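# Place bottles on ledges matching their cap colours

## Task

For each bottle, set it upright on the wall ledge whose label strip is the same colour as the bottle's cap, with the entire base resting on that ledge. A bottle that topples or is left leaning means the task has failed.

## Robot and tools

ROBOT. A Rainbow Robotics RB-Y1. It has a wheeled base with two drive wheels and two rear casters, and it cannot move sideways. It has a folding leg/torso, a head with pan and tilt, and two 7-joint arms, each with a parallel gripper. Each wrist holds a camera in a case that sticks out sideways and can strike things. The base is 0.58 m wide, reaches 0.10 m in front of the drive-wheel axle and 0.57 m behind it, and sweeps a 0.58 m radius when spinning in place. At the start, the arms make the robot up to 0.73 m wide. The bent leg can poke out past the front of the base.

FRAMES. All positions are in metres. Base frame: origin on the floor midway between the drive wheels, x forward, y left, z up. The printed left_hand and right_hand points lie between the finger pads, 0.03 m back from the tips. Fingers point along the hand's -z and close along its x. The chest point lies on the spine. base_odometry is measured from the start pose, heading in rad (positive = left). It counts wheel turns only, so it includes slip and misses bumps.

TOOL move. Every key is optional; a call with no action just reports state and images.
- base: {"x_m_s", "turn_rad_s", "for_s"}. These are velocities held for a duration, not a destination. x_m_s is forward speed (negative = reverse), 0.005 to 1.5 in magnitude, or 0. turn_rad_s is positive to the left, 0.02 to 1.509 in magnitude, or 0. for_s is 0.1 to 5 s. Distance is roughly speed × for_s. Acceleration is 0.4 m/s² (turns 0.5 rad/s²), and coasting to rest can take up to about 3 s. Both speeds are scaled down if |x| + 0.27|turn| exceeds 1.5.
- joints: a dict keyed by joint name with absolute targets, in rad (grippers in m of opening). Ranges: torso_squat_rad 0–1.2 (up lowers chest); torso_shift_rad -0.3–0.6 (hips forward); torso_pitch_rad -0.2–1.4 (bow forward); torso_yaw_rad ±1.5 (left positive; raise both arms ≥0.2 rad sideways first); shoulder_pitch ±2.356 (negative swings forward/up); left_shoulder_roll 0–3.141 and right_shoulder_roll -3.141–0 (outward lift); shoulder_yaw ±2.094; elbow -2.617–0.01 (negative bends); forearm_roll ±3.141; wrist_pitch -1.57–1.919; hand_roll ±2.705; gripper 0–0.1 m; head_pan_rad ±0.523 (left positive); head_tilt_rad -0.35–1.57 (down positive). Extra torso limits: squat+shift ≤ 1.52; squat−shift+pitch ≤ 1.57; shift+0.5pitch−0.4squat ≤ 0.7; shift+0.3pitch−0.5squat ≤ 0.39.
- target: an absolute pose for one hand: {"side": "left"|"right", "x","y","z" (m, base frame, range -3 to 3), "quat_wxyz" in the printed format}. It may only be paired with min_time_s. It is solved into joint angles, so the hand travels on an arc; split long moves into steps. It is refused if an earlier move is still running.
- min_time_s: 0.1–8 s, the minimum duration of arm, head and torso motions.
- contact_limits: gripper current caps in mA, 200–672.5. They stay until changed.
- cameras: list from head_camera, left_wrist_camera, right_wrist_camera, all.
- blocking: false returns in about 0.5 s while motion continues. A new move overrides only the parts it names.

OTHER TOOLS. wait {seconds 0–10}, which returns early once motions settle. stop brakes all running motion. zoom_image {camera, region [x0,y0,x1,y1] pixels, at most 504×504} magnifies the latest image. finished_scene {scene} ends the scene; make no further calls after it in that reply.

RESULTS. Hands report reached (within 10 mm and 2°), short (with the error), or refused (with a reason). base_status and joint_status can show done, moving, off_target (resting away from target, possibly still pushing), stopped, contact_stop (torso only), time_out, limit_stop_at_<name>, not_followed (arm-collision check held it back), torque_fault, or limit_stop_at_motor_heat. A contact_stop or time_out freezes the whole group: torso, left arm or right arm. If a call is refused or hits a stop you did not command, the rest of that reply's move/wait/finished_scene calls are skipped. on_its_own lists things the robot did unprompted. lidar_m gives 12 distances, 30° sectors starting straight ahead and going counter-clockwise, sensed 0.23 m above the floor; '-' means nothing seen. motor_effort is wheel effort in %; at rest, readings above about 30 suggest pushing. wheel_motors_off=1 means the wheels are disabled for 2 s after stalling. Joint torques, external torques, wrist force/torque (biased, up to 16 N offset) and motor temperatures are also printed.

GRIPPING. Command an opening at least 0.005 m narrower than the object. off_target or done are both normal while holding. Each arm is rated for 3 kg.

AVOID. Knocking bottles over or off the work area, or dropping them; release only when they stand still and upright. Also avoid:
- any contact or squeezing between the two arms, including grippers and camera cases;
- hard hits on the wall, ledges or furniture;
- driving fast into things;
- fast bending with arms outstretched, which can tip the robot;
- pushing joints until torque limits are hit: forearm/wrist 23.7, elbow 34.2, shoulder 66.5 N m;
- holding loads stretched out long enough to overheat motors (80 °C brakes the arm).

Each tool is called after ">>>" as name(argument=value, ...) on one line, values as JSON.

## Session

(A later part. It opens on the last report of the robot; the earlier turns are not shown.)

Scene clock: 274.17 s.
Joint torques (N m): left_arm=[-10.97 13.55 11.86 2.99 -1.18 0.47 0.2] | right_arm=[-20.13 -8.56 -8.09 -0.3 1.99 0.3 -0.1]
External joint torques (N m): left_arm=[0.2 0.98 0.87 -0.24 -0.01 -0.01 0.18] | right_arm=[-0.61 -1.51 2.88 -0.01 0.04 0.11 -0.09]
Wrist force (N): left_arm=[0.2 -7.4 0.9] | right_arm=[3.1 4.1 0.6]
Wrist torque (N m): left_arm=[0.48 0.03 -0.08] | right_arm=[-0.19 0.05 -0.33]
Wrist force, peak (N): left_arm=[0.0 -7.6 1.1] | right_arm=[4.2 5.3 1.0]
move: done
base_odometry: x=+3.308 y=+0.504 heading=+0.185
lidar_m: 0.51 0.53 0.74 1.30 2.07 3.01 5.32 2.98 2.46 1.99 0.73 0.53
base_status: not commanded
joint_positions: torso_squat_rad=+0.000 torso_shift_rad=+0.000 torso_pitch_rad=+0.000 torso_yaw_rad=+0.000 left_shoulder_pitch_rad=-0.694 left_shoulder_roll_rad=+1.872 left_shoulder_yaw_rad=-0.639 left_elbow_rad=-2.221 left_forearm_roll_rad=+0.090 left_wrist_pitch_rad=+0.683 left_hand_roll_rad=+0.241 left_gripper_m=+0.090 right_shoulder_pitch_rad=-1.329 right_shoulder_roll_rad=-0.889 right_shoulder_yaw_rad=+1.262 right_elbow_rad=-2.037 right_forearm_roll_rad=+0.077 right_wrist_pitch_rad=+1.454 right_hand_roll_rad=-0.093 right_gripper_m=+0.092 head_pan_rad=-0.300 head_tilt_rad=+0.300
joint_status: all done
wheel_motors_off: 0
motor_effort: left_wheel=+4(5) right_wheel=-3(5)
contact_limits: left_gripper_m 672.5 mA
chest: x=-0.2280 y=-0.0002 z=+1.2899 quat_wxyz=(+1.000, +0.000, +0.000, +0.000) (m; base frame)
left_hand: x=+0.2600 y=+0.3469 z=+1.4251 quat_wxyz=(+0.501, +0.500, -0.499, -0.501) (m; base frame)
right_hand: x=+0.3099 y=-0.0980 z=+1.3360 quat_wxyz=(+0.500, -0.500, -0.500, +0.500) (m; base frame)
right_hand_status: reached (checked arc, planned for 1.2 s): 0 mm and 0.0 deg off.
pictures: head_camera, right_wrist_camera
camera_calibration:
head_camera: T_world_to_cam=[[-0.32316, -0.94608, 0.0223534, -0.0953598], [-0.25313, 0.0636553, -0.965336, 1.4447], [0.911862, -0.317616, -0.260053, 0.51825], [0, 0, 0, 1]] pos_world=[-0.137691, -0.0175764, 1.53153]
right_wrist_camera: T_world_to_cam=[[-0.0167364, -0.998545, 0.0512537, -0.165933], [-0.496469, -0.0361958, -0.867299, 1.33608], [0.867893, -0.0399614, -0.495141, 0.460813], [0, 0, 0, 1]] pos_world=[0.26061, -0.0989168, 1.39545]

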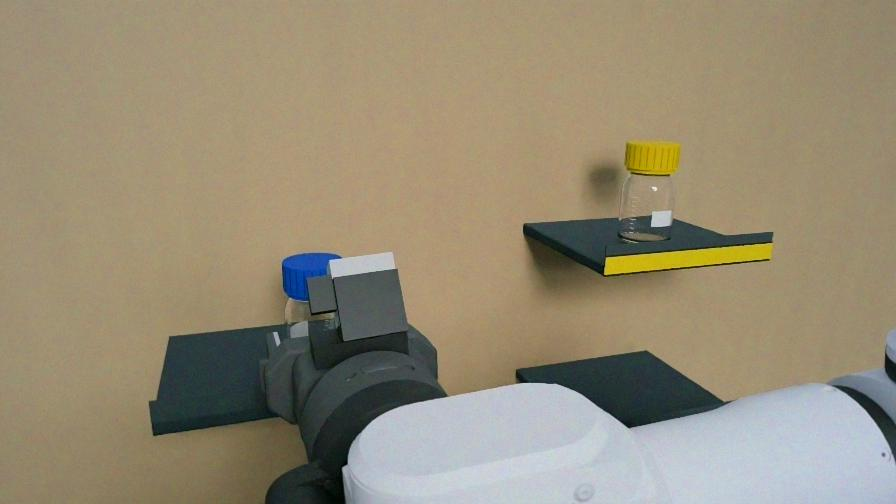

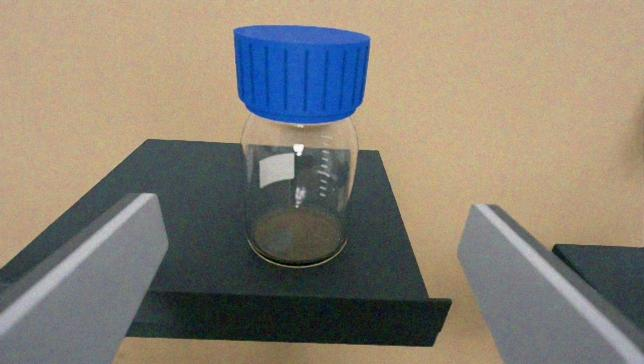

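>>> move(target={"side": "right", "x": 0.345, "y": -0.0975, "z": 1.334, "quat_wxyz": [0.5, -0.5, -0.5, 0.5]}, min_time_s=0.6)

>>> move(target={"side": "right", "x": 0.39, "y": -0.0975, "z": 1.334, "quat_wxyz": [0.5, -0.5, -0.5, 0.5]}, min_time_s=0.7)

>>> move(joints={"right_gripper_m": 0.04}, cameras=["right_wrist_camera"])

Scene clock: 275.63 s.
Joint torques (N m): left_arm=[-11.38 13.27 11.81 3.15 -1.1 0.43 0.19] | right_arm=[-21.2 -7.65 -8.84 -0.05 1.78 0.13 -0.25]
External joint torques (N m): left_arm=[-0.21 0.7 0.82 -0.08 0.07 -0.06 0.18] | right_arm=[-0.42 -0.21 2.39 0.15 -0.11 -0.06 -0.24]
Wrist force (N): left_arm=[-0.3 -7.0 1.2] | right_arm=[3.5 5.1 0.5]
Wrist torque (N m): left_arm=[0.44 -0.01 -0.09] | right_arm=[-0.28 0.11 -0.14]
Wrist force, peak (N): left_arm=[-0.1 -7.5 1.2] | right_arm=[3.7 6.0 0.4]
move: done
base_odometry: x=+3.308 y=+0.504 heading=+0.185
lidar_m: 0.51 0.53 0.74 1.30 2.06 3.01 5.32 2.99 2.45 1.98 0.73 0.53
base_status: not commanded
joint_positions: torso_squat_rad=+0.000 torso_shift_rad=+0.000 torso_pitch_rad=+0.000 torso_yaw_rad=+0.000 left_shoulder_pitch_rad=-0.694 left_shoulder_roll_rad=+1.872 left_shoulder_yaw_rad=-0.639 left_elbow_rad=-2.221 left_forearm_roll_rad=+0.090 left_wrist_pitch_rad=+0.683 left_hand_roll_rad=+0.241 left_gripper_m=+0.090 right_shoulder_pitch_rad=-1.341 right_shoulder_roll_rad=-0.852 right_shoulder_yaw_rad=+1.264 right_elbow_rad=-1.875 right_forearm_roll_rad=+0.078 right_wrist_pitch_rad=+1.332 right_hand_roll_rad=-0.099 right_gripper_m=+0.092 head_pan_rad=-0.300 head_tilt_rad=+0.300
joint_status: all done
wheel_motors_off: 0
motor_effort: left_wheel=+4(5) right_wheel=-3(4)
contact_limits: left_gripper_m 672.5 mA
chest: x=-0.2280 y=-0.0002 z=+1.2899 quat_wxyz=(+1.000, +0.000, +0.000, +0.000) (m; base frame)
left_hand: x=+0.2600 y=+0.3469 z=+1.4251 quat_wxyz=(+0.501, +0.500, -0.499, -0.501) (m; base frame)
right_hand: x=+0.3446 y=-0.0977 z=+1.3340 quat_wxyz=(+0.500, -0.500, -0.500, +0.500) (m; base frame)
right_hand_status: reached (checked arc, planned for 0.6 s): 0 mm and 0.0 deg off.
pictures: none

Scene clock: 276.90 s.
Joint torques (N m): left_arm=[-11.23 13.49 12.02 3.14 -1.18 0.43 0.08] | right_arm=[-22.71 -8.39 -8.78 0.02 1.85 0.18 -0.28]
External joint torques (N m): left_arm=[-0.05 0.93 1.04 -0.09 -0.01 -0.06 0.06] | right_arm=[-0.25 -0.44 2.41 0.08 0.07 -0.02 -0.27]
Wrist force (N): left_arm=[-0.1 -7.3 1.2] | right_arm=[3.8 4.8 0.3]
Wrist torque (N m): left_arm=[0.46 0.01 -0.09] | right_arm=[-0.25 0.17 -0.09]
Wrist force, peak (N): left_arm=[0.1 -7.5 1.3] | right_arm=[4.2 5.3 1.4]
move: done
base_odometry: x=+3.308 y=+0.504 heading=+0.185
lidar_m: 0.51 0.54 0.74 1.30 2.06 3.01 5.33 2.99 2.45 1.99 0.73 0.54
base_status: not commanded
joint_positions: torso_squat_rad=+0.000 torso_shift_rad=+0.000 torso_pitch_rad=+0.000 torso_yaw_rad=+0.000 left_shoulder_pitch_rad=-0.694 left_shoulder_roll_rad=+1.872 left_shoulder_yaw_rad=-0.639 left_elbow_rad=-2.221 left_forearm_roll_rad=+0.090 left_wrist_pitch_rad=+0.683 left_hand_roll_rad=+0.241 left_gripper_m=+0.090 right_shoulder_pitch_rad=-1.366 right_shoulder_roll_rad=-0.785 right_shoulder_yaw_rad=+1.266 right_elbow_rad=-1.643 right_forearm_roll_rad=+0.075 right_wrist_pitch_rad=+1.170 right_hand_roll_rad=-0.101 right_gripper_m=+0.092 head_pan_rad=-0.300 head_tilt_rad=+0.300
joint_status: all done
wheel_motors_off: 0
motor_effort: left_wheel=+4(5) right_wheel=-2(4)
contact_limits: left_gripper_m 672.5 mA
chest: x=-0.2280 y=-0.0002 z=+1.2899 quat_wxyz=(+1.000, +0.000, +0.000, +0.000) (m; base frame)
left_hand: x=+0.2600 y=+0.3468 z=+1.4251 quat_wxyz=(+0.501, +0.500, -0.499, -0.501) (m; base frame)
right_hand: x=+0.3900 y=-0.0976 z=+1.3340 quat_wxyz=(+0.500, -0.500, -0.500, +0.500) (m; base frame)
right_hand_status: reached (checked arc, planned for 0.7 s): 0 mm and 0.0 deg off.
pictures: none

Scene clock: 278.00 s.
Joint torques (N m): left_arm=[-11.32 13.76 11.57 3 -1.24 0.51 0.08] | right_arm=[-23.05 -8.32 -8.6 0.05 1.69 0.47 -0.19]
External joint torques (N m): left_arm=[-0.14 1.2 0.59 -0.23 -0.07 0.02 0.07] | right_arm=[-0.59 -0.37 2.6 0.11 -0.09 0.27 -0.18]
Wrist force (N): left_arm=[0.0 -7.3 1.3] | right_arm=[3.1 4.3 0.9]
Wrist torque (N m): left_arm=[0.47 0.02 -0.10] | right_arm=[-0.18 0.13 -0.09]
Wrist force, peak (N): left_arm=[0.1 -7.4 1.1] | right_arm=[4.3 5.5 0.6]
move: off_target
base_odometry: x=+3.308 y=+0.504 heading=+0.185
lidar_m: 0.51 0.54 0.74 1.30 2.06 3.00 5.33 2.99 2.45 1.99 0.73 0.53
base_status: not commanded
joint_positions: torso_squat_rad=+0.000 torso_shift_rad=+0.000 torso_pitch_rad=+0.000 torso_yaw_rad=+0.000 left_shoulder_pitch_rad=-0.694 left_shoulder_roll_rad=+1.872 left_shoulder_yaw_rad=-0.639 left_elbow_rad=-2.221 left_forearm_roll_rad=+0.090 left_wrist_pitch_rad=+0.683 left_hand_roll_rad=+0.241 left_gripper_m=+0.090 right_shoulder_pitch_rad=-1.366 right_shoulder_roll_rad=-0.785 right_shoulder_yaw_rad=+1.266 right_elbow_rad=-1.643 right_forearm_roll_rad=+0.075 right_wrist_pitch_rad=+1.170 right_hand_roll_rad=-0.101 right_gripper_m=+0.055 head_pan_rad=-0.300 head_tilt_rad=+0.300
joint_status: right_gripper_m off_target (ended at +0.055, target +0.040)
wheel_motors_off: 0
motor_effort: left_wheel=+4(4) right_wheel=-3(4)
contact_limits: left_gripper_m 672.5 mA
chest: x=-0.2280 y=-0.0002 z=+1.2899 quat_wxyz=(+1.000, +0.000, +0.000, +0.000) (m; base frame)
left_hand: x=+0.2600 y=+0.3468 z=+1.4251 quat_wxyz=(+0.501, +0.500, -0.499, -0.501) (m; base frame)
right_hand: x=+0.3900 y=-0.0976 z=+1.3340 quat_wxyz=(+0.500, -0.500, -0.500, +0.500) (m; base frame)
pictures: right_wrist_camera
camera_calibration:
right_wrist_camera: T_world_to_cam=[[-0.0169666, -0.998541, 0.0512617, -0.164024], [-0.496399, -0.036092, -0.867344, 1.37418], [0.867929, -0.0401621, -0.495062, 0.390179], [0, 0, 0, 1]] pos_world=[0.340709, -0.0985173, 1.39345]

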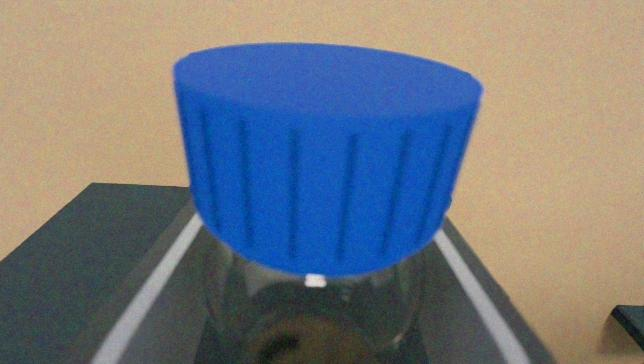

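>>> move(target={"side": "right", "x": 0.389, "y": -0.0978, "z": 1.376, "quat_wxyz": [0.5, -0.5, -0.5, 0.5]}, min_time_s=0.8)

>>> move(target={"side": "right", "x": 0.24, "y": -0.125, "z": 1.37, "quat_wxyz": [0.5, -0.5, -0.5, 0.5]}, min_time_s=1.3)

>>> move(target={"side": "right", "x": 0.225, "y": -0.27, "z": 1.33, "quat_wxyz": [0.5, -0.5, -0.5, 0.5]}, min_time_s=0.9)

>>> move(target={"side": "right", "x": 0.25, "y": -0.435, "z": 1.285, "quat_wxyz": [0.5, -0.5, -0.5, 0.5]}, min_time_s=1.0, cameras=["right_wrist_camera", "head_camera"])

Scene clock: 279.73 s.
Joint torques (N m): left_arm=[-11.04 13.5 11.98 2.97 -1.1 0.48 0.05] | right_arm=[-23.76 -10.39 -11.9 0.42 2.03 0.27 0]
External joint torques (N m): left_arm=[0.14 0.93 0.99 -0.27 0.07 0 0.03] | right_arm=[-1.37 -2.35 -0.67 -0.04 0.24 0.21 0]
Wrist force (N): left_arm=[0.1 -7.0 1.1] | right_arm=[3.0 5.7 0.4]
Wrist torque (N m): left_arm=[0.44 0.00 -0.09] | right_arm=[-0.18 0.08 -0.27]
Wrist force, peak (N): left_arm=[0.0 -7.6 1.2] | right_arm=[3.1 7.1 0.5]
move: done
base_odometry: x=+3.308 y=+0.504 heading=+0.185
lidar_m: 0.51 0.54 0.74 1.30 2.06 3.01 5.33 2.99 2.45 1.99 0.73 0.54
base_status: not commanded
joint_positions: torso_squat_rad=+0.000 torso_shift_rad=+0.000 torso_pitch_rad=+0.000 torso_yaw_rad=+0.000 left_shoulder_pitch_rad=-0.694 left_shoulder_roll_rad=+1.872 left_shoulder_yaw_rad=-0.639 left_elbow_rad=-2.221 left_forearm_roll_rad=+0.090 left_wrist_pitch_rad=+0.683 left_hand_roll_rad=+0.241 left_gripper_m=+0.090 right_shoulder_pitch_rad=-1.437 right_shoulder_roll_rad=-0.819 right_shoulder_yaw_rad=+1.224 right_elbow_rad=-1.658 right_forearm_roll_rad=-0.031 right_wrist_pitch_rad=+1.172 right_hand_roll_rad=-0.028 right_gripper_m=+0.055 head_pan_rad=-0.300 head_tilt_rad=+0.300
joint_status: all done
wheel_motors_off: 0
motor_effort: left_wheel=+4(5) right_wheel=-3(4)
contact_limits: left_gripper_m 672.5 mA
chest: x=-0.2280 y=-0.0002 z=+1.2899 quat_wxyz=(+1.000, +0.000, +0.000, +0.000) (m; base frame)
left_hand: x=+0.2600 y=+0.3468 z=+1.4251 quat_wxyz=(+0.501, +0.500, -0.499, -0.501) (m; base frame)
right_hand: x=+0.3890 y=-0.0978 z=+1.3755 quat_wxyz=(+0.500, -0.500, -0.500, +0.500) (m; base frame)
right_hand_status: reached (checked arc, planned for 0.8 s): 0 mm and 0.0 deg off.
pictures: none

Scene clock: 281.43 s.
Joint torques (N m): left_arm=[-11.43 13.4 11.98 3.12 -1.19 0.56 0.06] | right_arm=[-16 -7.55 -10.27 0.36 2.4 -0.04 -0.16]
External joint torques (N m): left_arm=[-0.25 0.83 1 -0.11 -0.01 0.08 0.05] | right_arm=[0.58 -1.1 -0.43 -0.13 0.44 -0.2 -0.15]
Wrist force (N): left_arm=[-0.1 -7.2 1.1] | right_arm=[3.4 5.6 1.1]
Wrist torque (N m): left_arm=[0.46 -0.01 -0.09] | right_arm=[-0.10 0.13 -0.08]
Wrist force, peak (N): left_arm=[-0.3 -7.6 1.3] | right_arm=[4.1 7.1 0.6]
move: done
base_odometry: x=+3.308 y=+0.504 heading=+0.185
lidar_m: 0.51 0.54 0.74 1.29 2.06 3.01 5.33 2.98 2.46 1.98 0.74 0.53
base_status: not commanded
joint_positions: torso_squat_rad=+0.000 torso_shift_rad=+0.000 torso_pitch_rad=+0.000 torso_yaw_rad=+0.000 left_shoulder_pitch_rad=-0.694 left_shoulder_roll_rad=+1.872 left_shoulder_yaw_rad=-0.639 left_elbow_rad=-2.221 left_forearm_roll_rad=+0.090 left_wrist_pitch_rad=+0.683 left_hand_roll_rad=+0.241 left_gripper_m=+0.090 right_shoulder_pitch_rad=-1.366 right_shoulder_roll_rad=-1.063 right_shoulder_yaw_rad=+1.215 right_elbow_rad=-2.377 right_forearm_roll_rad=-0.033 right_wrist_pitch_rad=+1.640 right_hand_roll_rad=-0.084 right_gripper_m=+0.055 head_pan_rad=-0.300 head_tilt_rad=+0.300
joint_status: all done
wheel_motors_off: 0
motor_effort: left_wheel=+4(5) right_wheel=-4(4)
contact_limits: left_gripper_m 672.5 mA
chest: x=-0.2280 y=-0.0002 z=+1.2899 quat_wxyz=(+1.000, +0.000, +0.000, +0.000) (m; base frame)
left_hand: x=+0.2600 y=+0.3468 z=+1.4251 quat_wxyz=(+0.501, +0.500, -0.499, -0.501) (m; base frame)
right_hand: x=+0.2409 y=-0.1249 z=+1.3698 quat_wxyz=(+0.500, -0.500, -0.500, +0.500) (m; base frame)
right_hand_status: reached (checked arc, planned for 1.3 s): 1 mm and 0.0 deg off.
pictures: none

Scene clock: 282.93 s.
Joint torques (N m): left_arm=[-10.98 13.63 11.73 3.29 -1.26 0.42 0.2] | right_arm=[-12.26 -9.13 -8.43 -0.06 1.98 1.01 0.12]
External joint torques (N m): left_arm=[0.2 1.06 0.75 0.05 -0.09 -0.07 0.18] | right_arm=[-0.53 -0.35 0.93 -0.18 0.33 0.31 0.13]
Wrist force (N): left_arm=[-0.1 -7.3 1.1] | right_arm=[3.9 6.5 -0.4]
Wrist torque (N m): left_arm=[0.47 0.00 -0.09] | right_arm=[-0.27 0.12 -0.11]
Wrist force, peak (N): left_arm=[-0.1 -7.6 1.1] | right_arm=[4.1 7.6 1.5]
move: done
base_odometry: x=+3.308 y=+0.504 heading=+0.185
lidar_m: 0.51 0.53 0.74 1.30 2.05 3.01 5.32 2.99 2.46 1.99 0.73 0.53
base_status: not commanded
joint_positions: torso_squat_rad=+0.000 torso_shift_rad=+0.000 torso_pitch_rad=+0.000 torso_yaw_rad=+0.000 left_shoulder_pitch_rad=-0.694 left_shoulder_roll_rad=+1.872 left_shoulder_yaw_rad=-0.639 left_elbow_rad=-2.221 left_forearm_roll_rad=+0.090 left_wrist_pitch_rad=+0.683 left_hand_roll_rad=+0.241 left_gripper_m=+0.090 right_shoulder_pitch_rad=-1.078 right_shoulder_roll_rad=-1.643 right_shoulder_yaw_rad=+1.295 right_elbow_rad=-2.485 right_forearm_roll_rad=+0.242 right_wrist_pitch_rad=+1.177 right_hand_roll_rad=-0.364 right_gripper_m=+0.055 head_pan_rad=-0.300 head_tilt_rad=+0.300
joint_status: all done
wheel_motors_off: 0
motor_effort: left_wheel=+4(5) right_wheel=-2(4)
contact_limits: left_gripper_m 672.5 mA
chest: x=-0.2280 y=-0.0003 z=+1.2899 quat_wxyz=(+1.000, +0.000, +0.000, +0.000) (m; base frame)
left_hand: x=+0.2600 y=+0.3468 z=+1.4251 quat_wxyz=(+0.501, +0.500, -0.499, -0.501) (m; base frame)
right_hand: x=+0.2247 y=-0.2701 z=+1.3297 quat_wxyz=(+0.501, -0.500, -0.498, +0.501) (m; base frame)
right_hand_status: reached (checked arc, planned for 0.9 s): 0 mm and 0.3 deg off.
pictures: none

Scene clock: 284.33 s.
Joint torques (N m): left_arm=[-11.36 13.32 12.15 3.34 -1.15 0.5 0.18] | right_arm=[-10.98 -15.7 -8.88 1.66 0.65 2.13 0.16]
External joint torques (N m): left_arm=[-0.18 0.75 1.17 0.1 0.02 0.02 0.17] | right_arm=[-0.22 -2.15 1.13 0.07 0.18 0.39 0.17]
Wrist force (N): left_arm=[-0.1 -7.4 1.0] | right_arm=[2.9 5.7 0.8]
Wrist torque (N m): left_arm=[0.46 0.00 -0.08] | right_arm=[-0.14 0.03 -0.10]
Wrist force, peak (N): left_arm=[0.3 -7.5 1.1] | right_arm=[3.9 7.4 0.8]
move: done
base_odometry: x=+3.308 y=+0.504 heading=+0.185
lidar_m: 0.51 0.54 0.74 1.30 2.06 3.01 5.32 2.99 2.45 1.99 0.74 0.54
base_status: not commanded
joint_positions: torso_squat_rad=+0.000 torso_shift_rad=+0.000 torso_pitch_rad=+0.000 torso_yaw_rad=+0.000 left_shoulder_pitch_rad=-0.694 left_shoulder_roll_rad=+1.872 left_shoulder_yaw_rad=-0.639 left_elbow_rad=-2.221 left_forearm_roll_rad=+0.090 left_wrist_pitch_rad=+0.683 left_hand_roll_rad=+0.241 left_gripper_m=+0.090 right_shoulder_pitch_rad=-0.870 right_shoulder_roll_rad=-1.839 right_shoulder_yaw_rad=+1.415 right_elbow_rad=-2.010 right_forearm_roll_rad=+0.888 right_wrist_pitch_rad=+0.729 right_hand_roll_rad=-1.076 right_gripper_m=+0.055 head_pan_rad=-0.300 head_tilt_rad=+0.300
joint_status: all done
wheel_motors_off: 0
motor_effort: left_wheel=+4(5) right_wheel=-3(5)
contact_limits: left_gripper_m 672.5 mA
chest: x=-0.2280 y=-0.0003 z=+1.2899 quat_wxyz=(+1.000, +0.000, +0.000, +0.000) (m; base frame)
left_hand: x=+0.2600 y=+0.3468 z=+1.4251 quat_wxyz=(+0.501, +0.500, -0.499, -0.501) (m; base frame)
right_hand: x=+0.2499 y=-0.4349 z=+1.2848 quat_wxyz=(+0.501, -0.500, -0.499, +0.500) (m; base frame)
right_hand_status: reached (checked arc, planned for 1.0 s): 0 mm and 0.2 deg off.
pictures: head_camera, right_wrist_camera
camera_calibration:
head_camera: T_world_to_cam=[[-0.32316, -0.94608, 0.0223534, -0.0954544], [-0.25313, 0.0636553, -0.965336, 1.44471], [0.911862, -0.317616, -0.260053, 0.518218], [0, 0, 0, 1]] pos_world=[-0.137691, -0.0176764, 1.53153]
right_wrist_camera: T_world_to_cam=[[-0.0185196, -0.998475, 0.0520127, -0.501259], [-0.498239, -0.035886, -0.866297, 1.24888], [0.866842, -0.0419582, -0.496815, 0.475585], [0, 0, 0, 1]] pos_world=[0.200702, -0.435722, 1.34425]

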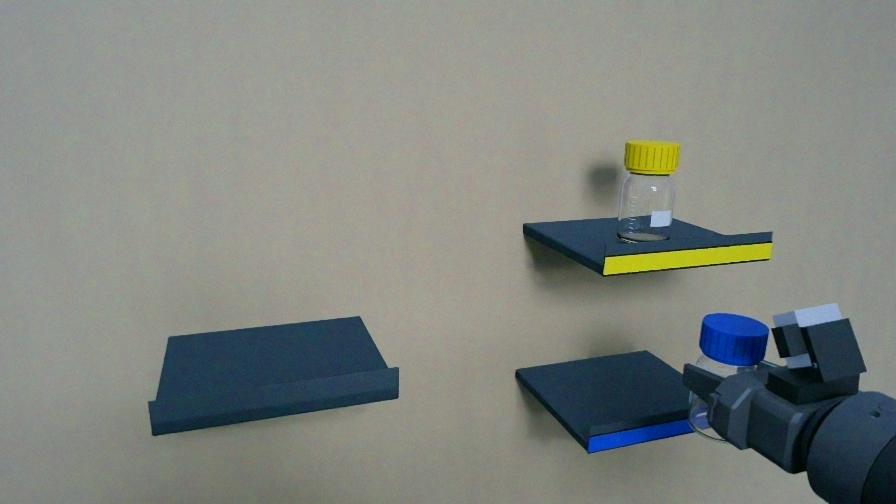

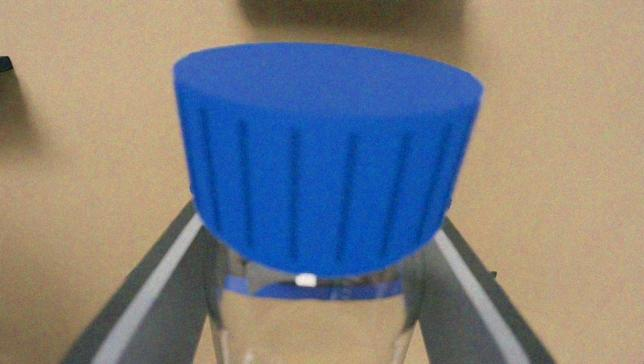

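>>> move(target={"side": "right", "x": 0.379, "y": -0.44, "z": 1.277, "quat_wxyz": [0.5, -0.5, -0.5, 0.5]}, min_time_s=1.2)

>>> move(target={"side": "right", "x": 0.382, "y": -0.44, "z": 1.254, "quat_wxyz": [0.5, -0.5, -0.5, 0.5]}, min_time_s=0.7, cameras=["right_wrist_camera", "head_camera"])

>>> move(target={"side": "right", "x": 0.386, "y": -0.44, "z": 1.248, "quat_wxyz": [0.5, -0.5, -0.5, 0.5]}, min_time_s=0.4)

Scene clock: 286.53 s.
Joint torques (N m): left_arm=[-11.29 13.26 11.47 3.18 -1.18 0.45 0.08] | right_arm=[-18.56 -16.6 -10.97 2.23 0.42 1.91 0.22]
External joint torques (N m): left_arm=[-0.12 0.7 0.48 -0.05 -0.01 -0.03 0.07] | right_arm=[-0.76 -2.58 0.02 0.38 0.19 0.18 0.22]
Wrist force (N): left_arm=[0.0 -7.4 1.4] | right_arm=[2.8 6.1 0.4]
Wrist torque (N m): left_arm=[0.48 0.02 -0.08] | right_arm=[-0.23 0.02 -0.27]
Wrist force, peak (N): left_arm=[0.1 -7.5 1.1] | right_arm=[3.3 7.4 0.1]
move: done
base_odometry: x=+3.308 y=+0.504 heading=+0.185
lidar_m: 0.51 0.54 0.75 1.30 2.07 3.01 5.33 2.98 2.46 1.98 0.74 0.53
base_status: not commanded
joint_positions: torso_squat_rad=+0.000 torso_shift_rad=+0.000 torso_pitch_rad=+0.000 torso_yaw_rad=+0.000 left_shoulder_pitch_rad=-0.694 left_shoulder_roll_rad=+1.872 left_shoulder_yaw_rad=-0.639 left_elbow_rad=-2.221 left_forearm_roll_rad=+0.090 left_wrist_pitch_rad=+0.683 left_hand_roll_rad=+0.241 left_gripper_m=+0.090 right_shoulder_pitch_rad=-1.001 right_shoulder_roll_rad=-1.421 right_shoulder_yaw_rad=+1.329 right_elbow_rad=-1.418 right_forearm_roll_rad=+0.896 right_wrist_pitch_rad=+0.454 right_hand_roll_rad=-1.070 right_gripper_m=+0.055 head_pan_rad=-0.300 head_tilt_rad=+0.300
joint_status: all done
wheel_motors_off: 0
motor_effort: left_wheel=+4(5) right_wheel=-4(4)
contact_limits: left_gripper_m 672.5 mA
chest: x=-0.2280 y=-0.0002 z=+1.2899 quat_wxyz=(+1.000, +0.000, +0.000, +0.000) (m; base frame)
left_hand: x=+0.2600 y=+0.3468 z=+1.4251 quat_wxyz=(+0.501, +0.500, -0.499, -0.501) (m; base frame)
right_hand: x=+0.3783 y=-0.4400 z=+1.2763 quat_wxyz=(+0.502, -0.500, -0.497, +0.500) (m; base frame)
right_hand_status: reached (checked arc, planned for 1.2 s): 1 mm and 0.4 deg off.
pictures: none

Scene clock: 287.57 s.
Joint torques (N m): left_arm=[-11.15 13.59 11.81 3.12 -1.21 0.43 0.13] | right_arm=[-17.76 -16.07 -11.38 2.4 0.51 2.19 -0.07]
External joint torques (N m): left_arm=[0.02 1.03 0.83 -0.12 -0.04 -0.06 0.11] | right_arm=[0.38 -1.62 -0.67 0.72 0.33 0.39 -0.07]
Wrist force (N): left_arm=[-0.1 -7.2 1.0] | right_arm=[3.7 6.6 -0.2]
Wrist torque (N m): left_arm=[0.45 0.00 -0.09] | right_arm=[-0.23 0.14 -0.08]
Wrist force, peak (N): left_arm=[-0.1 -7.6 1.4] | right_arm=[3.4 7.3 1.1]
move: done
base_odometry: x=+3.308 y=+0.504 heading=+0.185
lidar_m: 0.51 0.53 0.75 1.29 2.06 3.00 5.33 2.99 2.47 1.98 0.73 0.54
base_status: not commanded
joint_positions: torso_squat_rad=+0.000 torso_shift_rad=+0.000 torso_pitch_rad=+0.000 torso_yaw_rad=+0.000 left_shoulder_pitch_rad=-0.694 left_shoulder_roll_rad=+1.872 left_shoulder_yaw_rad=-0.639 left_elbow_rad=-2.221 left_forearm_roll_rad=+0.090 left_wrist_pitch_rad=+0.683 left_hand_roll_rad=+0.241 left_gripper_m=+0.090 right_shoulder_pitch_rad=-0.961 right_shoulder_roll_rad=-1.366 right_shoulder_yaw_rad=+1.325 right_elbow_rad=-1.358 right_forearm_roll_rad=+0.995 right_wrist_pitch_rad=+0.476 right_hand_roll_rad=-1.149 right_gripper_m=+0.055 head_pan_rad=-0.300 head_tilt_rad=+0.300
joint_status: all done
wheel_motors_off: 0
motor_effort: left_wheel=+4(5) right_wheel=-3(5)
contact_limits: left_gripper_m 672.5 mA
chest: x=-0.2280 y=-0.0002 z=+1.2899 quat_wxyz=(+1.000, +0.000, +0.000, +0.000) (m; base frame)
left_hand: x=+0.2600 y=+0.3468 z=+1.4251 quat_wxyz=(+0.501, +0.500, -0.499, -0.501) (m; base frame)
right_hand: x=+0.3819 y=-0.4400 z=+1.2537 quat_wxyz=(+0.501, -0.500, -0.499, +0.500) (m; base frame)
right_hand_status: reached (checked arc, planned for 0.7 s): 0 mm and 0.1 deg off.
pictures: head_camera, right_wrist_camera
camera_calibration:
head_camera: T_world_to_cam=[[-0.32316, -0.94608, 0.0223534, -0.0954867], [-0.25313, 0.0636553, -0.965336, 1.44468], [0.911862, -0.317616, -0.260053, 0.518309], [0, 0, 0, 1]] pos_world=[-0.137791, -0.0176764, 1.53153]
right_wrist_camera: T_world_to_cam=[[-0.0182399, -0.998484, 0.0519406, -0.502291], [-0.497726, -0.0359872, -0.866588, 1.28769], [0.867143, -0.0416587, -0.496314, 0.344871], [0, 0, 0, 1]] pos_world=[0.332703, -0.440821, 1.31315]

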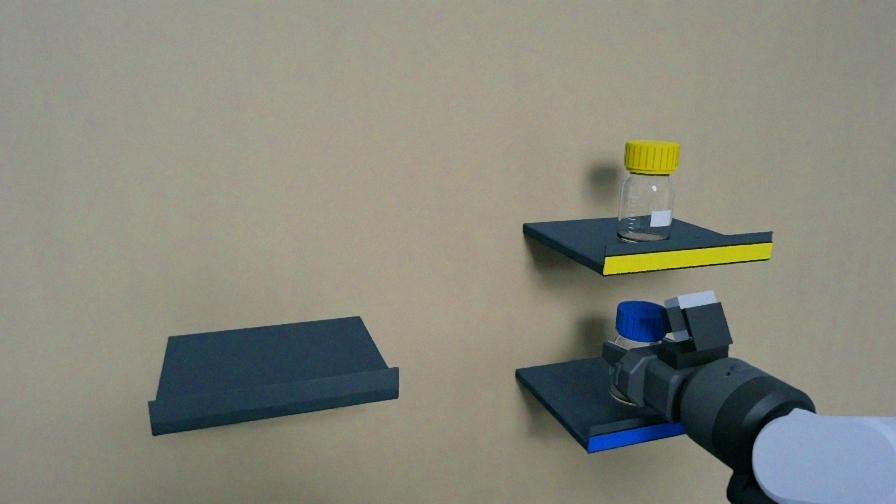

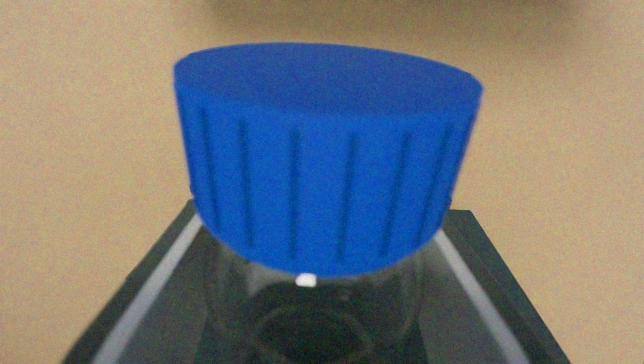

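Scene clock: 288.30 s.
Joint torques (N m): left_arm=[-11.67 13.44 12.01 3.18 -1.24 0.54 0.14] | right_arm=[-17.86 -15.79 -11.13 1.97 0.55 2.14 -0.12]
External joint torques (N m): left_arm=[-0.5 0.88 1.03 -0.05 -0.07 0.05 0.13] | right_arm=[0.53 -1.28 -0.53 0.32 0.38 0.32 -0.11]
Wrist force (N): left_arm=[-0.3 -7.2 1.1] | right_arm=[3.2 6.8 0.4]
Wrist torque (N m): left_arm=[0.47 -0.02 -0.09] | right_arm=[-0.29 0.06 -0.06]
Wrist force, peak (N): left_arm=[-0.2 -7.6 0.8] | right_arm=[3.2 7.0 0.2]
move: done
base_odometry: x=+3.308 y=+0.504 heading=+0.185
lidar_m: 0.51 0.54 0.74 1.30 2.06 3.01 5.33 2.98 2.46 1.99 0.75 0.53
base_status: not commanded
joint_positions: torso_squat_rad=+0.000 torso_shift_rad=+0.000 torso_pitch_rad=+0.000 torso_yaw_rad=+0.000 left_shoulder_pitch_rad=-0.694 left_shoulder_roll_rad=+1.872 left_shoulder_yaw_rad=-0.639 left_elbow_rad=-2.221 left_forearm_roll_rad=+0.090 left_wrist_pitch_rad=+0.683 left_hand_roll_rad=+0.241 left_gripper_m=+0.090 right_shoulder_pitch_rad=-0.956 right_shoulder_roll_rad=-1.342 right_shoulder_yaw_rad=+1.325 right_elbow_rad=-1.325 right_forearm_roll_rad=+1.023 right_wrist_pitch_rad=+0.476 right_hand_roll_rad=-1.172 right_gripper_m=+0.055 head_pan_rad=-0.300 head_tilt_rad=+0.300
joint_status: all done
wheel_motors_off: 0
motor_effort: left_wheel=+4(5) right_wheel=-3(4)
contact_limits: left_gripper_m 672.5 mA
chest: x=-0.2280 y=-0.0002 z=+1.2899 quat_wxyz=(+1.000, +0.000, +0.000, +0.000) (m; base frame)
left_hand: x=+0.2600 y=+0.3468 z=+1.4251 quat_wxyz=(+0.501, +0.500, -0.499, -0.501) (m; base frame)
right_hand: x=+0.3856 y=-0.4398 z=+1.2478 quat_wxyz=(+0.501, -0.500, -0.499, +0.500) (m; base frame)
right_hand_status: reached (checked arc, planned for 0.4 s): 1 mm and 0.1 deg off.
pictures: none

>>> move(target={"side": "right", "x": 0.386, "y": -0.44, "z": 1.245, "quat_wxyz": [0.5, -0.5, -0.5, 0.5]}, min_time_s=0.3)

>>> move(target={"side": "right", "x": 0.386, "y": -0.44, "z": 1.242, "quat_wxyz": [0.5, -0.5, -0.5, 0.5]}, min_time_s=0.3)

Scene clock: 289.20 s.
Joint torques (N m): left_arm=[-11.69 13.56 11.72 3.17 -1.26 0.45 0.02] | right_arm=[-17.2 -15.67 -11.03 2.07 0.18 2.43 -0.07]
External joint torques (N m): left_arm=[-0.51 1 0.73 -0.07 -0.08 -0.03 0.01] | right_arm=[1.22 -1.11 -0.47 0.44 0.03 0.6 -0.06]
Wrist force (N): left_arm=[0.1 -7.3 1.0] | right_arm=[2.7 6.6 0.7]
Wrist torque (N m): left_arm=[0.47 0.01 -0.09] | right_arm=[-0.33 0.04 -0.11]
Wrist force, peak (N): left_arm=[-0.2 -7.4 1.1] | right_arm=[3.1 7.1 -0.3]
move: done
base_odometry: x=+3.308 y=+0.504 heading=+0.185
lidar_m: 0.51 0.53 0.74 1.29 2.06 3.01 5.33 2.99 2.46 1.99 0.74 0.54
base_status: not commanded
joint_positions: torso_squat_rad=+0.000 torso_shift_rad=+0.000 torso_pitch_rad=+0.000 torso_yaw_rad=+0.000 left_shoulder_pitch_rad=-0.694 left_shoulder_roll_rad=+1.872 left_shoulder_yaw_rad=-0.639 left_elbow_rad=-2.221 left_forearm_roll_rad=+0.090 left_wrist_pitch_rad=+0.683 left_hand_roll_rad=+0.241 left_gripper_m=+0.090 right_shoulder_pitch_rad=-0.951 right_shoulder_roll_rad=-1.335 right_shoulder_yaw_rad=+1.324 right_elbow_rad=-1.316 right_forearm_roll_rad=+1.039 right_wrist_pitch_rad=+0.479 right_hand_roll_rad=-1.186 right_gripper_m=+0.055 head_pan_rad=-0.300 head_tilt_rad=+0.300
joint_status: all done
wheel_motors_off: 0
motor_effort: left_wheel=+4(5) right_wheel=-4(4)
contact_limits: left_gripper_m 672.5 mA
chest: x=-0.2280 y=-0.0002 z=+1.2899 quat_wxyz=(+1.000, +0.000, +0.000, +0.000) (m; base frame)
left_hand: x=+0.2600 y=+0.3468 z=+1.4251 quat_wxyz=(+0.501, +0.500, -0.499, -0.501) (m; base frame)
right_hand: x=+0.3859 y=-0.4400 z=+1.2448 quat_wxyz=(+0.500, -0.500, -0.500, +0.500) (m; base frame)
right_hand_status: reached (checked arc, planned for 0.3 s): 0 mm and 0.1 deg off.
pictures: none

Scene clock: 289.83 s.
Joint torques (N m): left_arm=[-11.61 13.87 11.58 3.11 -1.03 0.4 0.04] | right_arm=[-17.81 -15.73 -9.4 2.28 0.15 2.52 -0.13]
External joint torques (N m): left_arm=[-0.43 1.3 0.59 -0.12 0.15 -0.09 0.03] | right_arm=[0.64 -1.13 1.12 0.67 -0.01 0.68 -0.12]
Wrist force (N): left_arm=[0.1 -7.4 1.4] | right_arm=[3.4 7.0 0.1]
Wrist torque (N m): left_arm=[0.47 0.03 -0.09] | right_arm=[-0.32 0.12 -0.04]
Wrist force, peak (N): left_arm=[0.1 -7.4 1.4] | right_arm=[3.6 7.2 0.6]
move: done
base_odometry: x=+3.308 y=+0.504 heading=+0.185
lidar_m: 0.51 0.54 0.75 1.30 2.06 3.01 5.33 2.99 2.46 1.98 0.74 0.54
base_status: not commanded
joint_positions: torso_squat_rad=+0.000 torso_shift_rad=+0.000 torso_pitch_rad=+0.000 torso_yaw_rad=+0.000 left_shoulder_pitch_rad=-0.694 left_shoulder_roll_rad=+1.872 left_shoulder_yaw_rad=-0.639 left_elbow_rad=-2.221 left_forearm_roll_rad=+0.090 left_wrist_pitch_rad=+0.683 left_hand_roll_rad=+0.241 left_gripper_m=+0.090 right_shoulder_pitch_rad=-0.946 right_shoulder_roll_rad=-1.329 right_shoulder_yaw_rad=+1.324 right_elbow_rad=-1.309 right_forearm_roll_rad=+1.049 right_wrist_pitch_rad=+0.483 right_hand_roll_rad=-1.194 right_gripper_m=+0.055 head_pan_rad=-0.300 head_tilt_rad=+0.300
joint_status: all done
wheel_motors_off: 0
motor_effort: left_wheel=+4(5) right_wheel=-3(5)
contact_limits: left_gripper_m 672.5 mA
chest: x=-0.2280 y=-0.0002 z=+1.2899 quat_wxyz=(+1.000, +0.000, +0.000, +0.000) (m; base frame)
left_hand: x=+0.2600 y=+0.3468 z=+1.4251 quat_wxyz=(+0.501, +0.500, -0.499, -0.501) (m; base frame)
right_hand: x=+0.3859 y=-0.4400 z=+1.2420 quat_wxyz=(+0.500, -0.500, -0.500, +0.500) (m; base frame)
right_hand_status: reached (checked arc, planned for 0.3 s): 0 mm and 0.0 deg off.
pictures: none

>>> move(target={"side": "right", "x": 0.386, "y": -0.44, "z": 1.2395, "quat_wxyz": [0.5, -0.5, -0.5, 0.5]}, min_time_s=0.3)

>>> move(target={"side": "right", "x": 0.386, "y": -0.44, "z": 1.237, "quat_wxyz": [0.5, -0.5, -0.5, 0.5]}, min_time_s=0.3)

Scene clock: 290.80 s.
Joint torques (N m): left_arm=[-11.29 13.39 11.41 3.11 -1.11 0.43 0.18] | right_arm=[-16.74 -15.99 -9.26 2.02 0.3 2.34 -0.31]
External joint torques (N m): left_arm=[-0.11 0.82 0.42 -0.12 0.07 -0.06 0.16] | right_arm=[1.72 -1.35 1.23 0.43 0.15 0.5 -0.3]
Wrist force (N): left_arm=[-0.1 -7.2 1.1] | right_arm=[3.0 5.8 0.4]
Wrist torque (N m): left_arm=[0.47 -0.01 -0.07] | right_arm=[-0.24 0.03 -0.08]
Wrist force, peak (N): left_arm=[-0.3 -7.5 1.0] | right_arm=[3.5 7.2 -0.1]
move: done
base_odometry: x=+3.308 y=+0.504 heading=+0.185
lidar_m: 0.51 0.53 0.73 1.30 2.07 3.00 5.32 2.99 2.47 1.99 0.75 0.53
base_status: not commanded
joint_positions: torso_squat_rad=+0.000 torso_shift_rad=+0.000 torso_pitch_rad=+0.000 torso_yaw_rad=+0.000 left_shoulder_pitch_rad=-0.694 left_shoulder_roll_rad=+1.872 left_shoulder_yaw_rad=-0.639 left_elbow_rad=-2.221 left_forearm_roll_rad=+0.090 left_wrist_pitch_rad=+0.683 left_hand_roll_rad=+0.241 left_gripper_m=+0.090 right_shoulder_pitch_rad=-0.942 right_shoulder_roll_rad=-1.324 right_shoulder_yaw_rad=+1.325 right_elbow_rad=-1.304 right_forearm_roll_rad=+1.057 right_wrist_pitch_rad=+0.486 right_hand_roll_rad=-1.201 right_gripper_m=+0.055 head_pan_rad=-0.300 head_tilt_rad=+0.300
joint_status: all done
wheel_motors_off: 0
motor_effort: left_wheel=+4(5) right_wheel=-3(4)
contact_limits: left_gripper_m 672.5 mA
chest: x=-0.2280 y=-0.0002 z=+1.2899 quat_wxyz=(+1.000, +0.000, +0.000, +0.000) (m; base frame)
left_hand: x=+0.2600 y=+0.3468 z=+1.4251 quat_wxyz=(+0.501, +0.500, -0.499, -0.501) (m; base frame)
right_hand: x=+0.3860 y=-0.4400 z=+1.2396 quat_wxyz=(+0.500, -0.500, -0.500, +0.500) (m; base frame)
right_hand_status: reached (checked arc, planned for 0.3 s): 0 mm and 0.0 deg off.
pictures: none

Scene clock: 291.43 s.
Joint torques (N m): left_arm=[-11.16 13.4 11.36 3.1 -1.11 0.51 0.09] | right_arm=[-12.91 -13.22 -7.87 1.8 -0.2 0.45 -0.42]
External joint torques (N m): left_arm=[0.02 0.84 0.38 -0.13 0.06 0.03 0.08] | right_arm=[5.57 1.44 2.58 0.21 -0.35 -1.4 -0.41]
Wrist force (N): left_arm=[0.0 -7.3 1.1] | right_arm=[4.4 -3.6 2.4]
Wrist torque (N m): left_arm=[0.46 -0.01 -0.08] | right_arm=[-0.26 0.14 0.06]
Wrist force, peak (N): left_arm=[-0.3 -7.4 1.3] | right_arm=[2.9 6.3 1.1]
move: done
base_odometry: x=+3.308 y=+0.504 heading=+0.185
lidar_m: 0.51 0.53 0.74 1.30 2.07 3.01 5.32 2.99 2.46 1.99 0.74 0.53
base_status: not commanded
joint_positions: torso_squat_rad=+0.000 torso_shift_rad=+0.000 torso_pitch_rad=+0.000 torso_yaw_rad=+0.000 left_shoulder_pitch_rad=-0.694 left_shoulder_roll_rad=+1.872 left_shoulder_yaw_rad=-0.639 left_elbow_rad=-2.221 left_forearm_roll_rad=+0.090 left_wrist_pitch_rad=+0.683 left_hand_roll_rad=+0.241 left_gripper_m=+0.090 right_shoulder_pitch_rad=-0.939 right_shoulder_roll_rad=-1.319 right_shoulder_yaw_rad=+1.324 right_elbow_rad=-1.299 right_forearm_roll_rad=+1.065 right_wrist_pitch_rad=+0.490 right_hand_roll_rad=-1.207 right_gripper_m=+0.055 head_pan_rad=-0.300 head_tilt_rad=+0.300
joint_status: all done
wheel_motors_off: 0
motor_effort: left_wheel=+4(4) right_wheel=-3(4)
contact_limits: left_gripper_m 672.5 mA
chest: x=-0.2281 y=-0.0002 z=+1.2899 quat_wxyz=(+1.000, +0.000, +0.000, +0.000) (m; base frame)
left_hand: x=+0.2599 y=+0.3468 z=+1.4251 quat_wxyz=(+0.501, +0.500, -0.499, -0.501) (m; base frame)
right_hand: x=+0.3861 y=-0.4401 z=+1.2383 quat_wxyz=(+0.499, -0.501, -0.500, +0.500) (m; base frame)
right_hand_status: reached (checked arc, planned for 0.3 s): 1 mm and 0.1 deg off.
pictures: none

>>> move(joints={"right_gripper_m": 0.09})

>>> move(target={"side": "right", "x": 0.26, "y": -0.438, "z": 1.243, "quat_wxyz": [0.5, -0.5, -0.5, 0.5]}, min_time_s=1.0, cameras=["head_camera", "right_wrist_camera"])

>>> move(joints={"head_pan_rad": 0.4}, cameras=["head_camera", "left_wrist_camera"])

Scene clock: 292.60 s.
Joint torques (N m): left_arm=[-11.13 13.2 11.78 3.27 -1.17 0.49 -0.02] | right_arm=[-16.51 -14.96 -7.47 1.5 0.06 1.49 -0.24]
External joint torques (N m): left_arm=[0.05 0.64 0.79 0.04 0 0 -0.03] | right_arm=[1.97 -0.31 2.98 -0.08 -0.08 -0.36 -0.23]
Wrist force (N): left_arm=[0.1 -6.9 0.9] | right_arm=[3.9 4.7 -0.3]
Wrist torque (N m): left_arm=[0.41 0.03 -0.08] | right_arm=[-0.25 0.16 -0.08]
Wrist force, peak (N): left_arm=[0.1 -7.5 1.1] | right_arm=[3.1 5.9 -0.3]
move: done
base_odometry: x=+3.308 y=+0.504 heading=+0.185
lidar_m: 0.51 0.53 0.74 1.30 2.07 3.01 5.32 2.99 2.46 1.99 0.73 0.53
base_status: not commanded
joint_positions: torso_squat_rad=+0.000 torso_shift_rad=+0.000 torso_pitch_rad=+0.000 torso_yaw_rad=+0.000 left_shoulder_pitch_rad=-0.694 left_shoulder_roll_rad=+1.872 left_shoulder_yaw_rad=-0.639 left_elbow_rad=-2.221 left_forearm_roll_rad=+0.090 left_wrist_pitch_rad=+0.683 left_hand_roll_rad=+0.241 left_gripper_m=+0.090 right_shoulder_pitch_rad=-0.939 right_shoulder_roll_rad=-1.319 right_shoulder_yaw_rad=+1.325 right_elbow_rad=-1.299 right_forearm_roll_rad=+1.065 right_wrist_pitch_rad=+0.490 right_hand_roll_rad=-1.207 right_gripper_m=+0.090 head_pan_rad=-0.300 head_tilt_rad=+0.300
joint_status: all done
wheel_motors_off: 0
motor_effort: left_wheel=+4(4) right_wheel=-3(4)
contact_limits: left_gripper_m 672.5 mA
chest: x=-0.2281 y=-0.0002 z=+1.2899 quat_wxyz=(+1.000, +0.000, +0.000, +0.000) (m; base frame)
left_hand: x=+0.2599 y=+0.3468 z=+1.4251 quat_wxyz=(+0.501, +0.500, -0.499, -0.501) (m; base frame)
right_hand: x=+0.3860 y=-0.4400 z=+1.2375 quat_wxyz=(+0.500, -0.500, -0.500, +0.500) (m; base frame)
pictures: none

Scene clock: 294.00 s.
Joint torques (N m): left_arm=[-11.09 13.6 11.67 3.25 -1.03 0.45 0.06] | right_arm=[-11.19 -16.21 -8.26 0.96 0.38 1.64 -0.05]
External joint torques (N m): left_arm=[0.09 1.04 0.68 0.02 0.15 -0.04 0.04] | right_arm=[0.56 -1.17 1.67 -0.12 -0.08 -0.14 -0.04]
Wrist force (N): left_arm=[-0.1 -7.5 1.1] | right_arm=[3.0 4.6 0.7]
Wrist torque (N m): left_arm=[0.48 0.01 -0.09] | right_arm=[-0.23 0.10 -0.28]
Wrist force, peak (N): left_arm=[-0.1 -7.5 1.1] | right_arm=[3.5 5.5 -0.5]
move: done
base_odometry: x=+3.308 y=+0.504 heading=+0.185
lidar_m: 0.51 0.53 0.73 1.29 2.06 3.00 5.33 2.98 2.46 2.00 0.74 0.54
base_status: not commanded
joint_positions: torso_squat_rad=+0.000 torso_shift_rad=+0.000 torso_pitch_rad=+0.000 torso_yaw_rad=+0.000 left_shoulder_pitch_rad=-0.694 left_shoulder_roll_rad=+1.872 left_shoulder_yaw_rad=-0.639 left_elbow_rad=-2.221 left_forearm_roll_rad=+0.090 left_wrist_pitch_rad=+0.683 left_hand_roll_rad=+0.241 left_gripper_m=+0.090 right_shoulder_pitch_rad=-0.752 right_shoulder_roll_rad=-1.715 right_shoulder_yaw_rad=+1.372 right_elbow_rad=-1.899 right_forearm_roll_rad=+0.983 right_wrist_pitch_rad=+0.778 right_hand_roll_rad=-1.117 right_gripper_m=+0.090 head_pan_rad=-0.300 head_tilt_rad=+0.300
joint_status: all done
wheel_motors_off: 0
motor_effort: left_wheel=+4(5) right_wheel=-4(4)
contact_limits: left_gripper_m 672.5 mA
chest: x=-0.2280 y=-0.0002 z=+1.2899 quat_wxyz=(+1.000, +0.000, +0.000, +0.000) (m; base frame)
left_hand: x=+0.2599 y=+0.3468 z=+1.4251 quat_wxyz=(+0.501, +0.500, -0.499, -0.501) (m; base frame)
right_hand: x=+0.2602 y=-0.4381 z=+1.2431 quat_wxyz=(+0.500, -0.500, -0.500, +0.500) (m; base frame)
right_hand_status: reached (checked arc, planned for 1.0 s): 0 mm and 0.0 deg off.
pictures: head_camera, right_wrist_camera
camera_calibration:
head_camera: T_world_to_cam=[[-0.32316, -0.94608, 0.0223534, -0.0954867], [-0.25313, 0.0636553, -0.965336, 1.44468], [0.911862, -0.317616, -0.260053, 0.518309], [0, 0, 0, 1]] pos_world=[-0.137791, -0.0176764, 1.53153]
right_wrist_camera: T_world_to_cam=[[-0.0166122, -0.998534, 0.0515079, -0.501962], [-0.496084, -0.0364959, -0.867507, 1.21858], [0.868116, -0.0399635, -0.494751, 0.443801], [0, 0, 0, 1]] pos_world=[0.210911, -0.439017, 1.30256]

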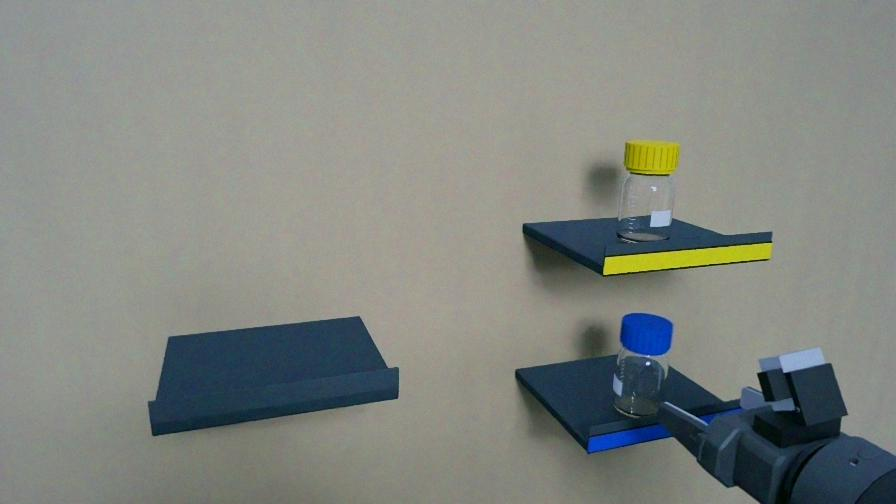

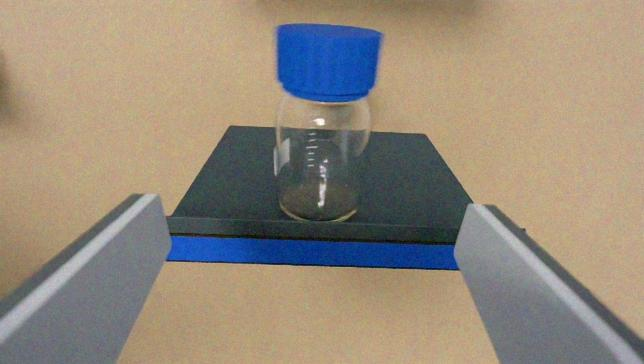

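Scene clock: 295.13 s.
Joint torques (N m): left_arm=[-11.22 13.21 11.62 3.25 -1.04 0.37 0.12] | right_arm=[-11.25 -16.63 -7.94 0.97 0.39 1.53 0.15]
External joint torques (N m): left_arm=[-0.04 0.64 0.63 0.01 0.14 -0.12 0.1] | right_arm=[0.5 -1.59 1.99 -0.11 -0.07 -0.24 0.16]
Wrist force (N): left_arm=[-0.2 -7.3 1.2] | right_arm=[3.3 5.2 0.6]
Wrist torque (N m): left_arm=[0.48 -0.03 -0.08] | right_arm=[-0.29 0.14 -0.28]
Wrist force, peak (N): left_arm=[-0.2 -7.5 1.2] | right_arm=[4.0 5.2 0.5]
move: done
base_odometry: x=+3.308 y=+0.504 heading=+0.185
lidar_m: 0.51 0.54 0.74 1.30 2.07 3.01 5.33 2.99 2.46 1.99 0.74 0.53
base_status: not commanded
joint_positions: torso_squat_rad=+0.000 torso_shift_rad=+0.000 torso_pitch_rad=+0.000 torso_yaw_rad=+0.000 left_shoulder_pitch_rad=-0.694 left_shoulder_roll_rad=+1.872 left_shoulder_yaw_rad=-0.639 left_elbow_rad=-2.221 left_forearm_roll_rad=+0.090 left_wrist_pitch_rad=+0.683 left_hand_roll_rad=+0.241 left_gripper_m=+0.090 right_shoulder_pitch_rad=-0.752 right_shoulder_roll_rad=-1.715 right_shoulder_yaw_rad=+1.372 right_elbow_rad=-1.899 right_forearm_roll_rad=+0.983 right_wrist_pitch_rad=+0.778 right_hand_roll_rad=-1.117 right_gripper_m=+0.090 head_pan_rad=+0.400 head_tilt_rad=+0.300
joint_status: all done
wheel_motors_off: 0
motor_effort: left_wheel=+4(5) right_wheel=-4(4)
contact_limits: left_gripper_m 672.5 mA
chest: x=-0.2280 y=-0.0002 z=+1.2899 quat_wxyz=(+1.000, +0.000, +0.000, +0.000) (m; base frame)
left_hand: x=+0.2599 y=+0.3468 z=+1.4251 quat_wxyz=(+0.501, +0.500, -0.499, -0.501) (m; base frame)
right_hand: x=+0.2602 y=-0.4381 z=+1.2431 quat_wxyz=(+0.500, -0.500, -0.500, +0.500) (m; base frame)
pictures: head_camera, left_wrist_camera
camera_calibration:
head_camera: T_world_to_cam=[[0.362245, -0.931813, 0.0224312, 0.0456621], [-0.234106, -0.114251, -0.965474, 1.4487], [0.902204, 0.344487, -0.25953, 0.515784], [0, 0, 0, 1]] pos_world=[-0.142733, 0.0303834, 1.53152]
left_wrist_camera: T_world_to_cam=[[-0.0352454, -0.999363, -0.00562815, 0.362736], [-0.46907, 0.0215153, -0.882899, 1.39999], [0.882457, -0.0284781, -0.46953, 0.523825], [0, 0, 0, 1]] pos_world=[0.207223, 0.347301, 1.48404]

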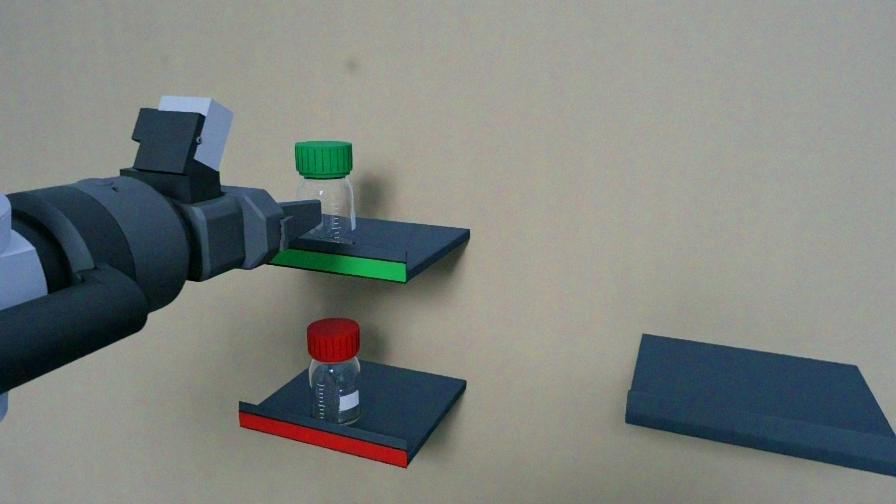

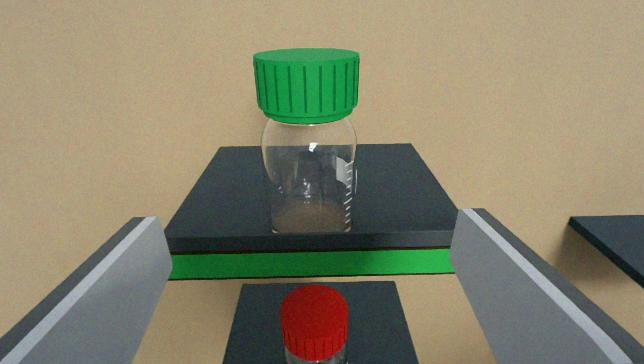

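>>> finished_scene(scene=2)

The scene is finished: the task was done.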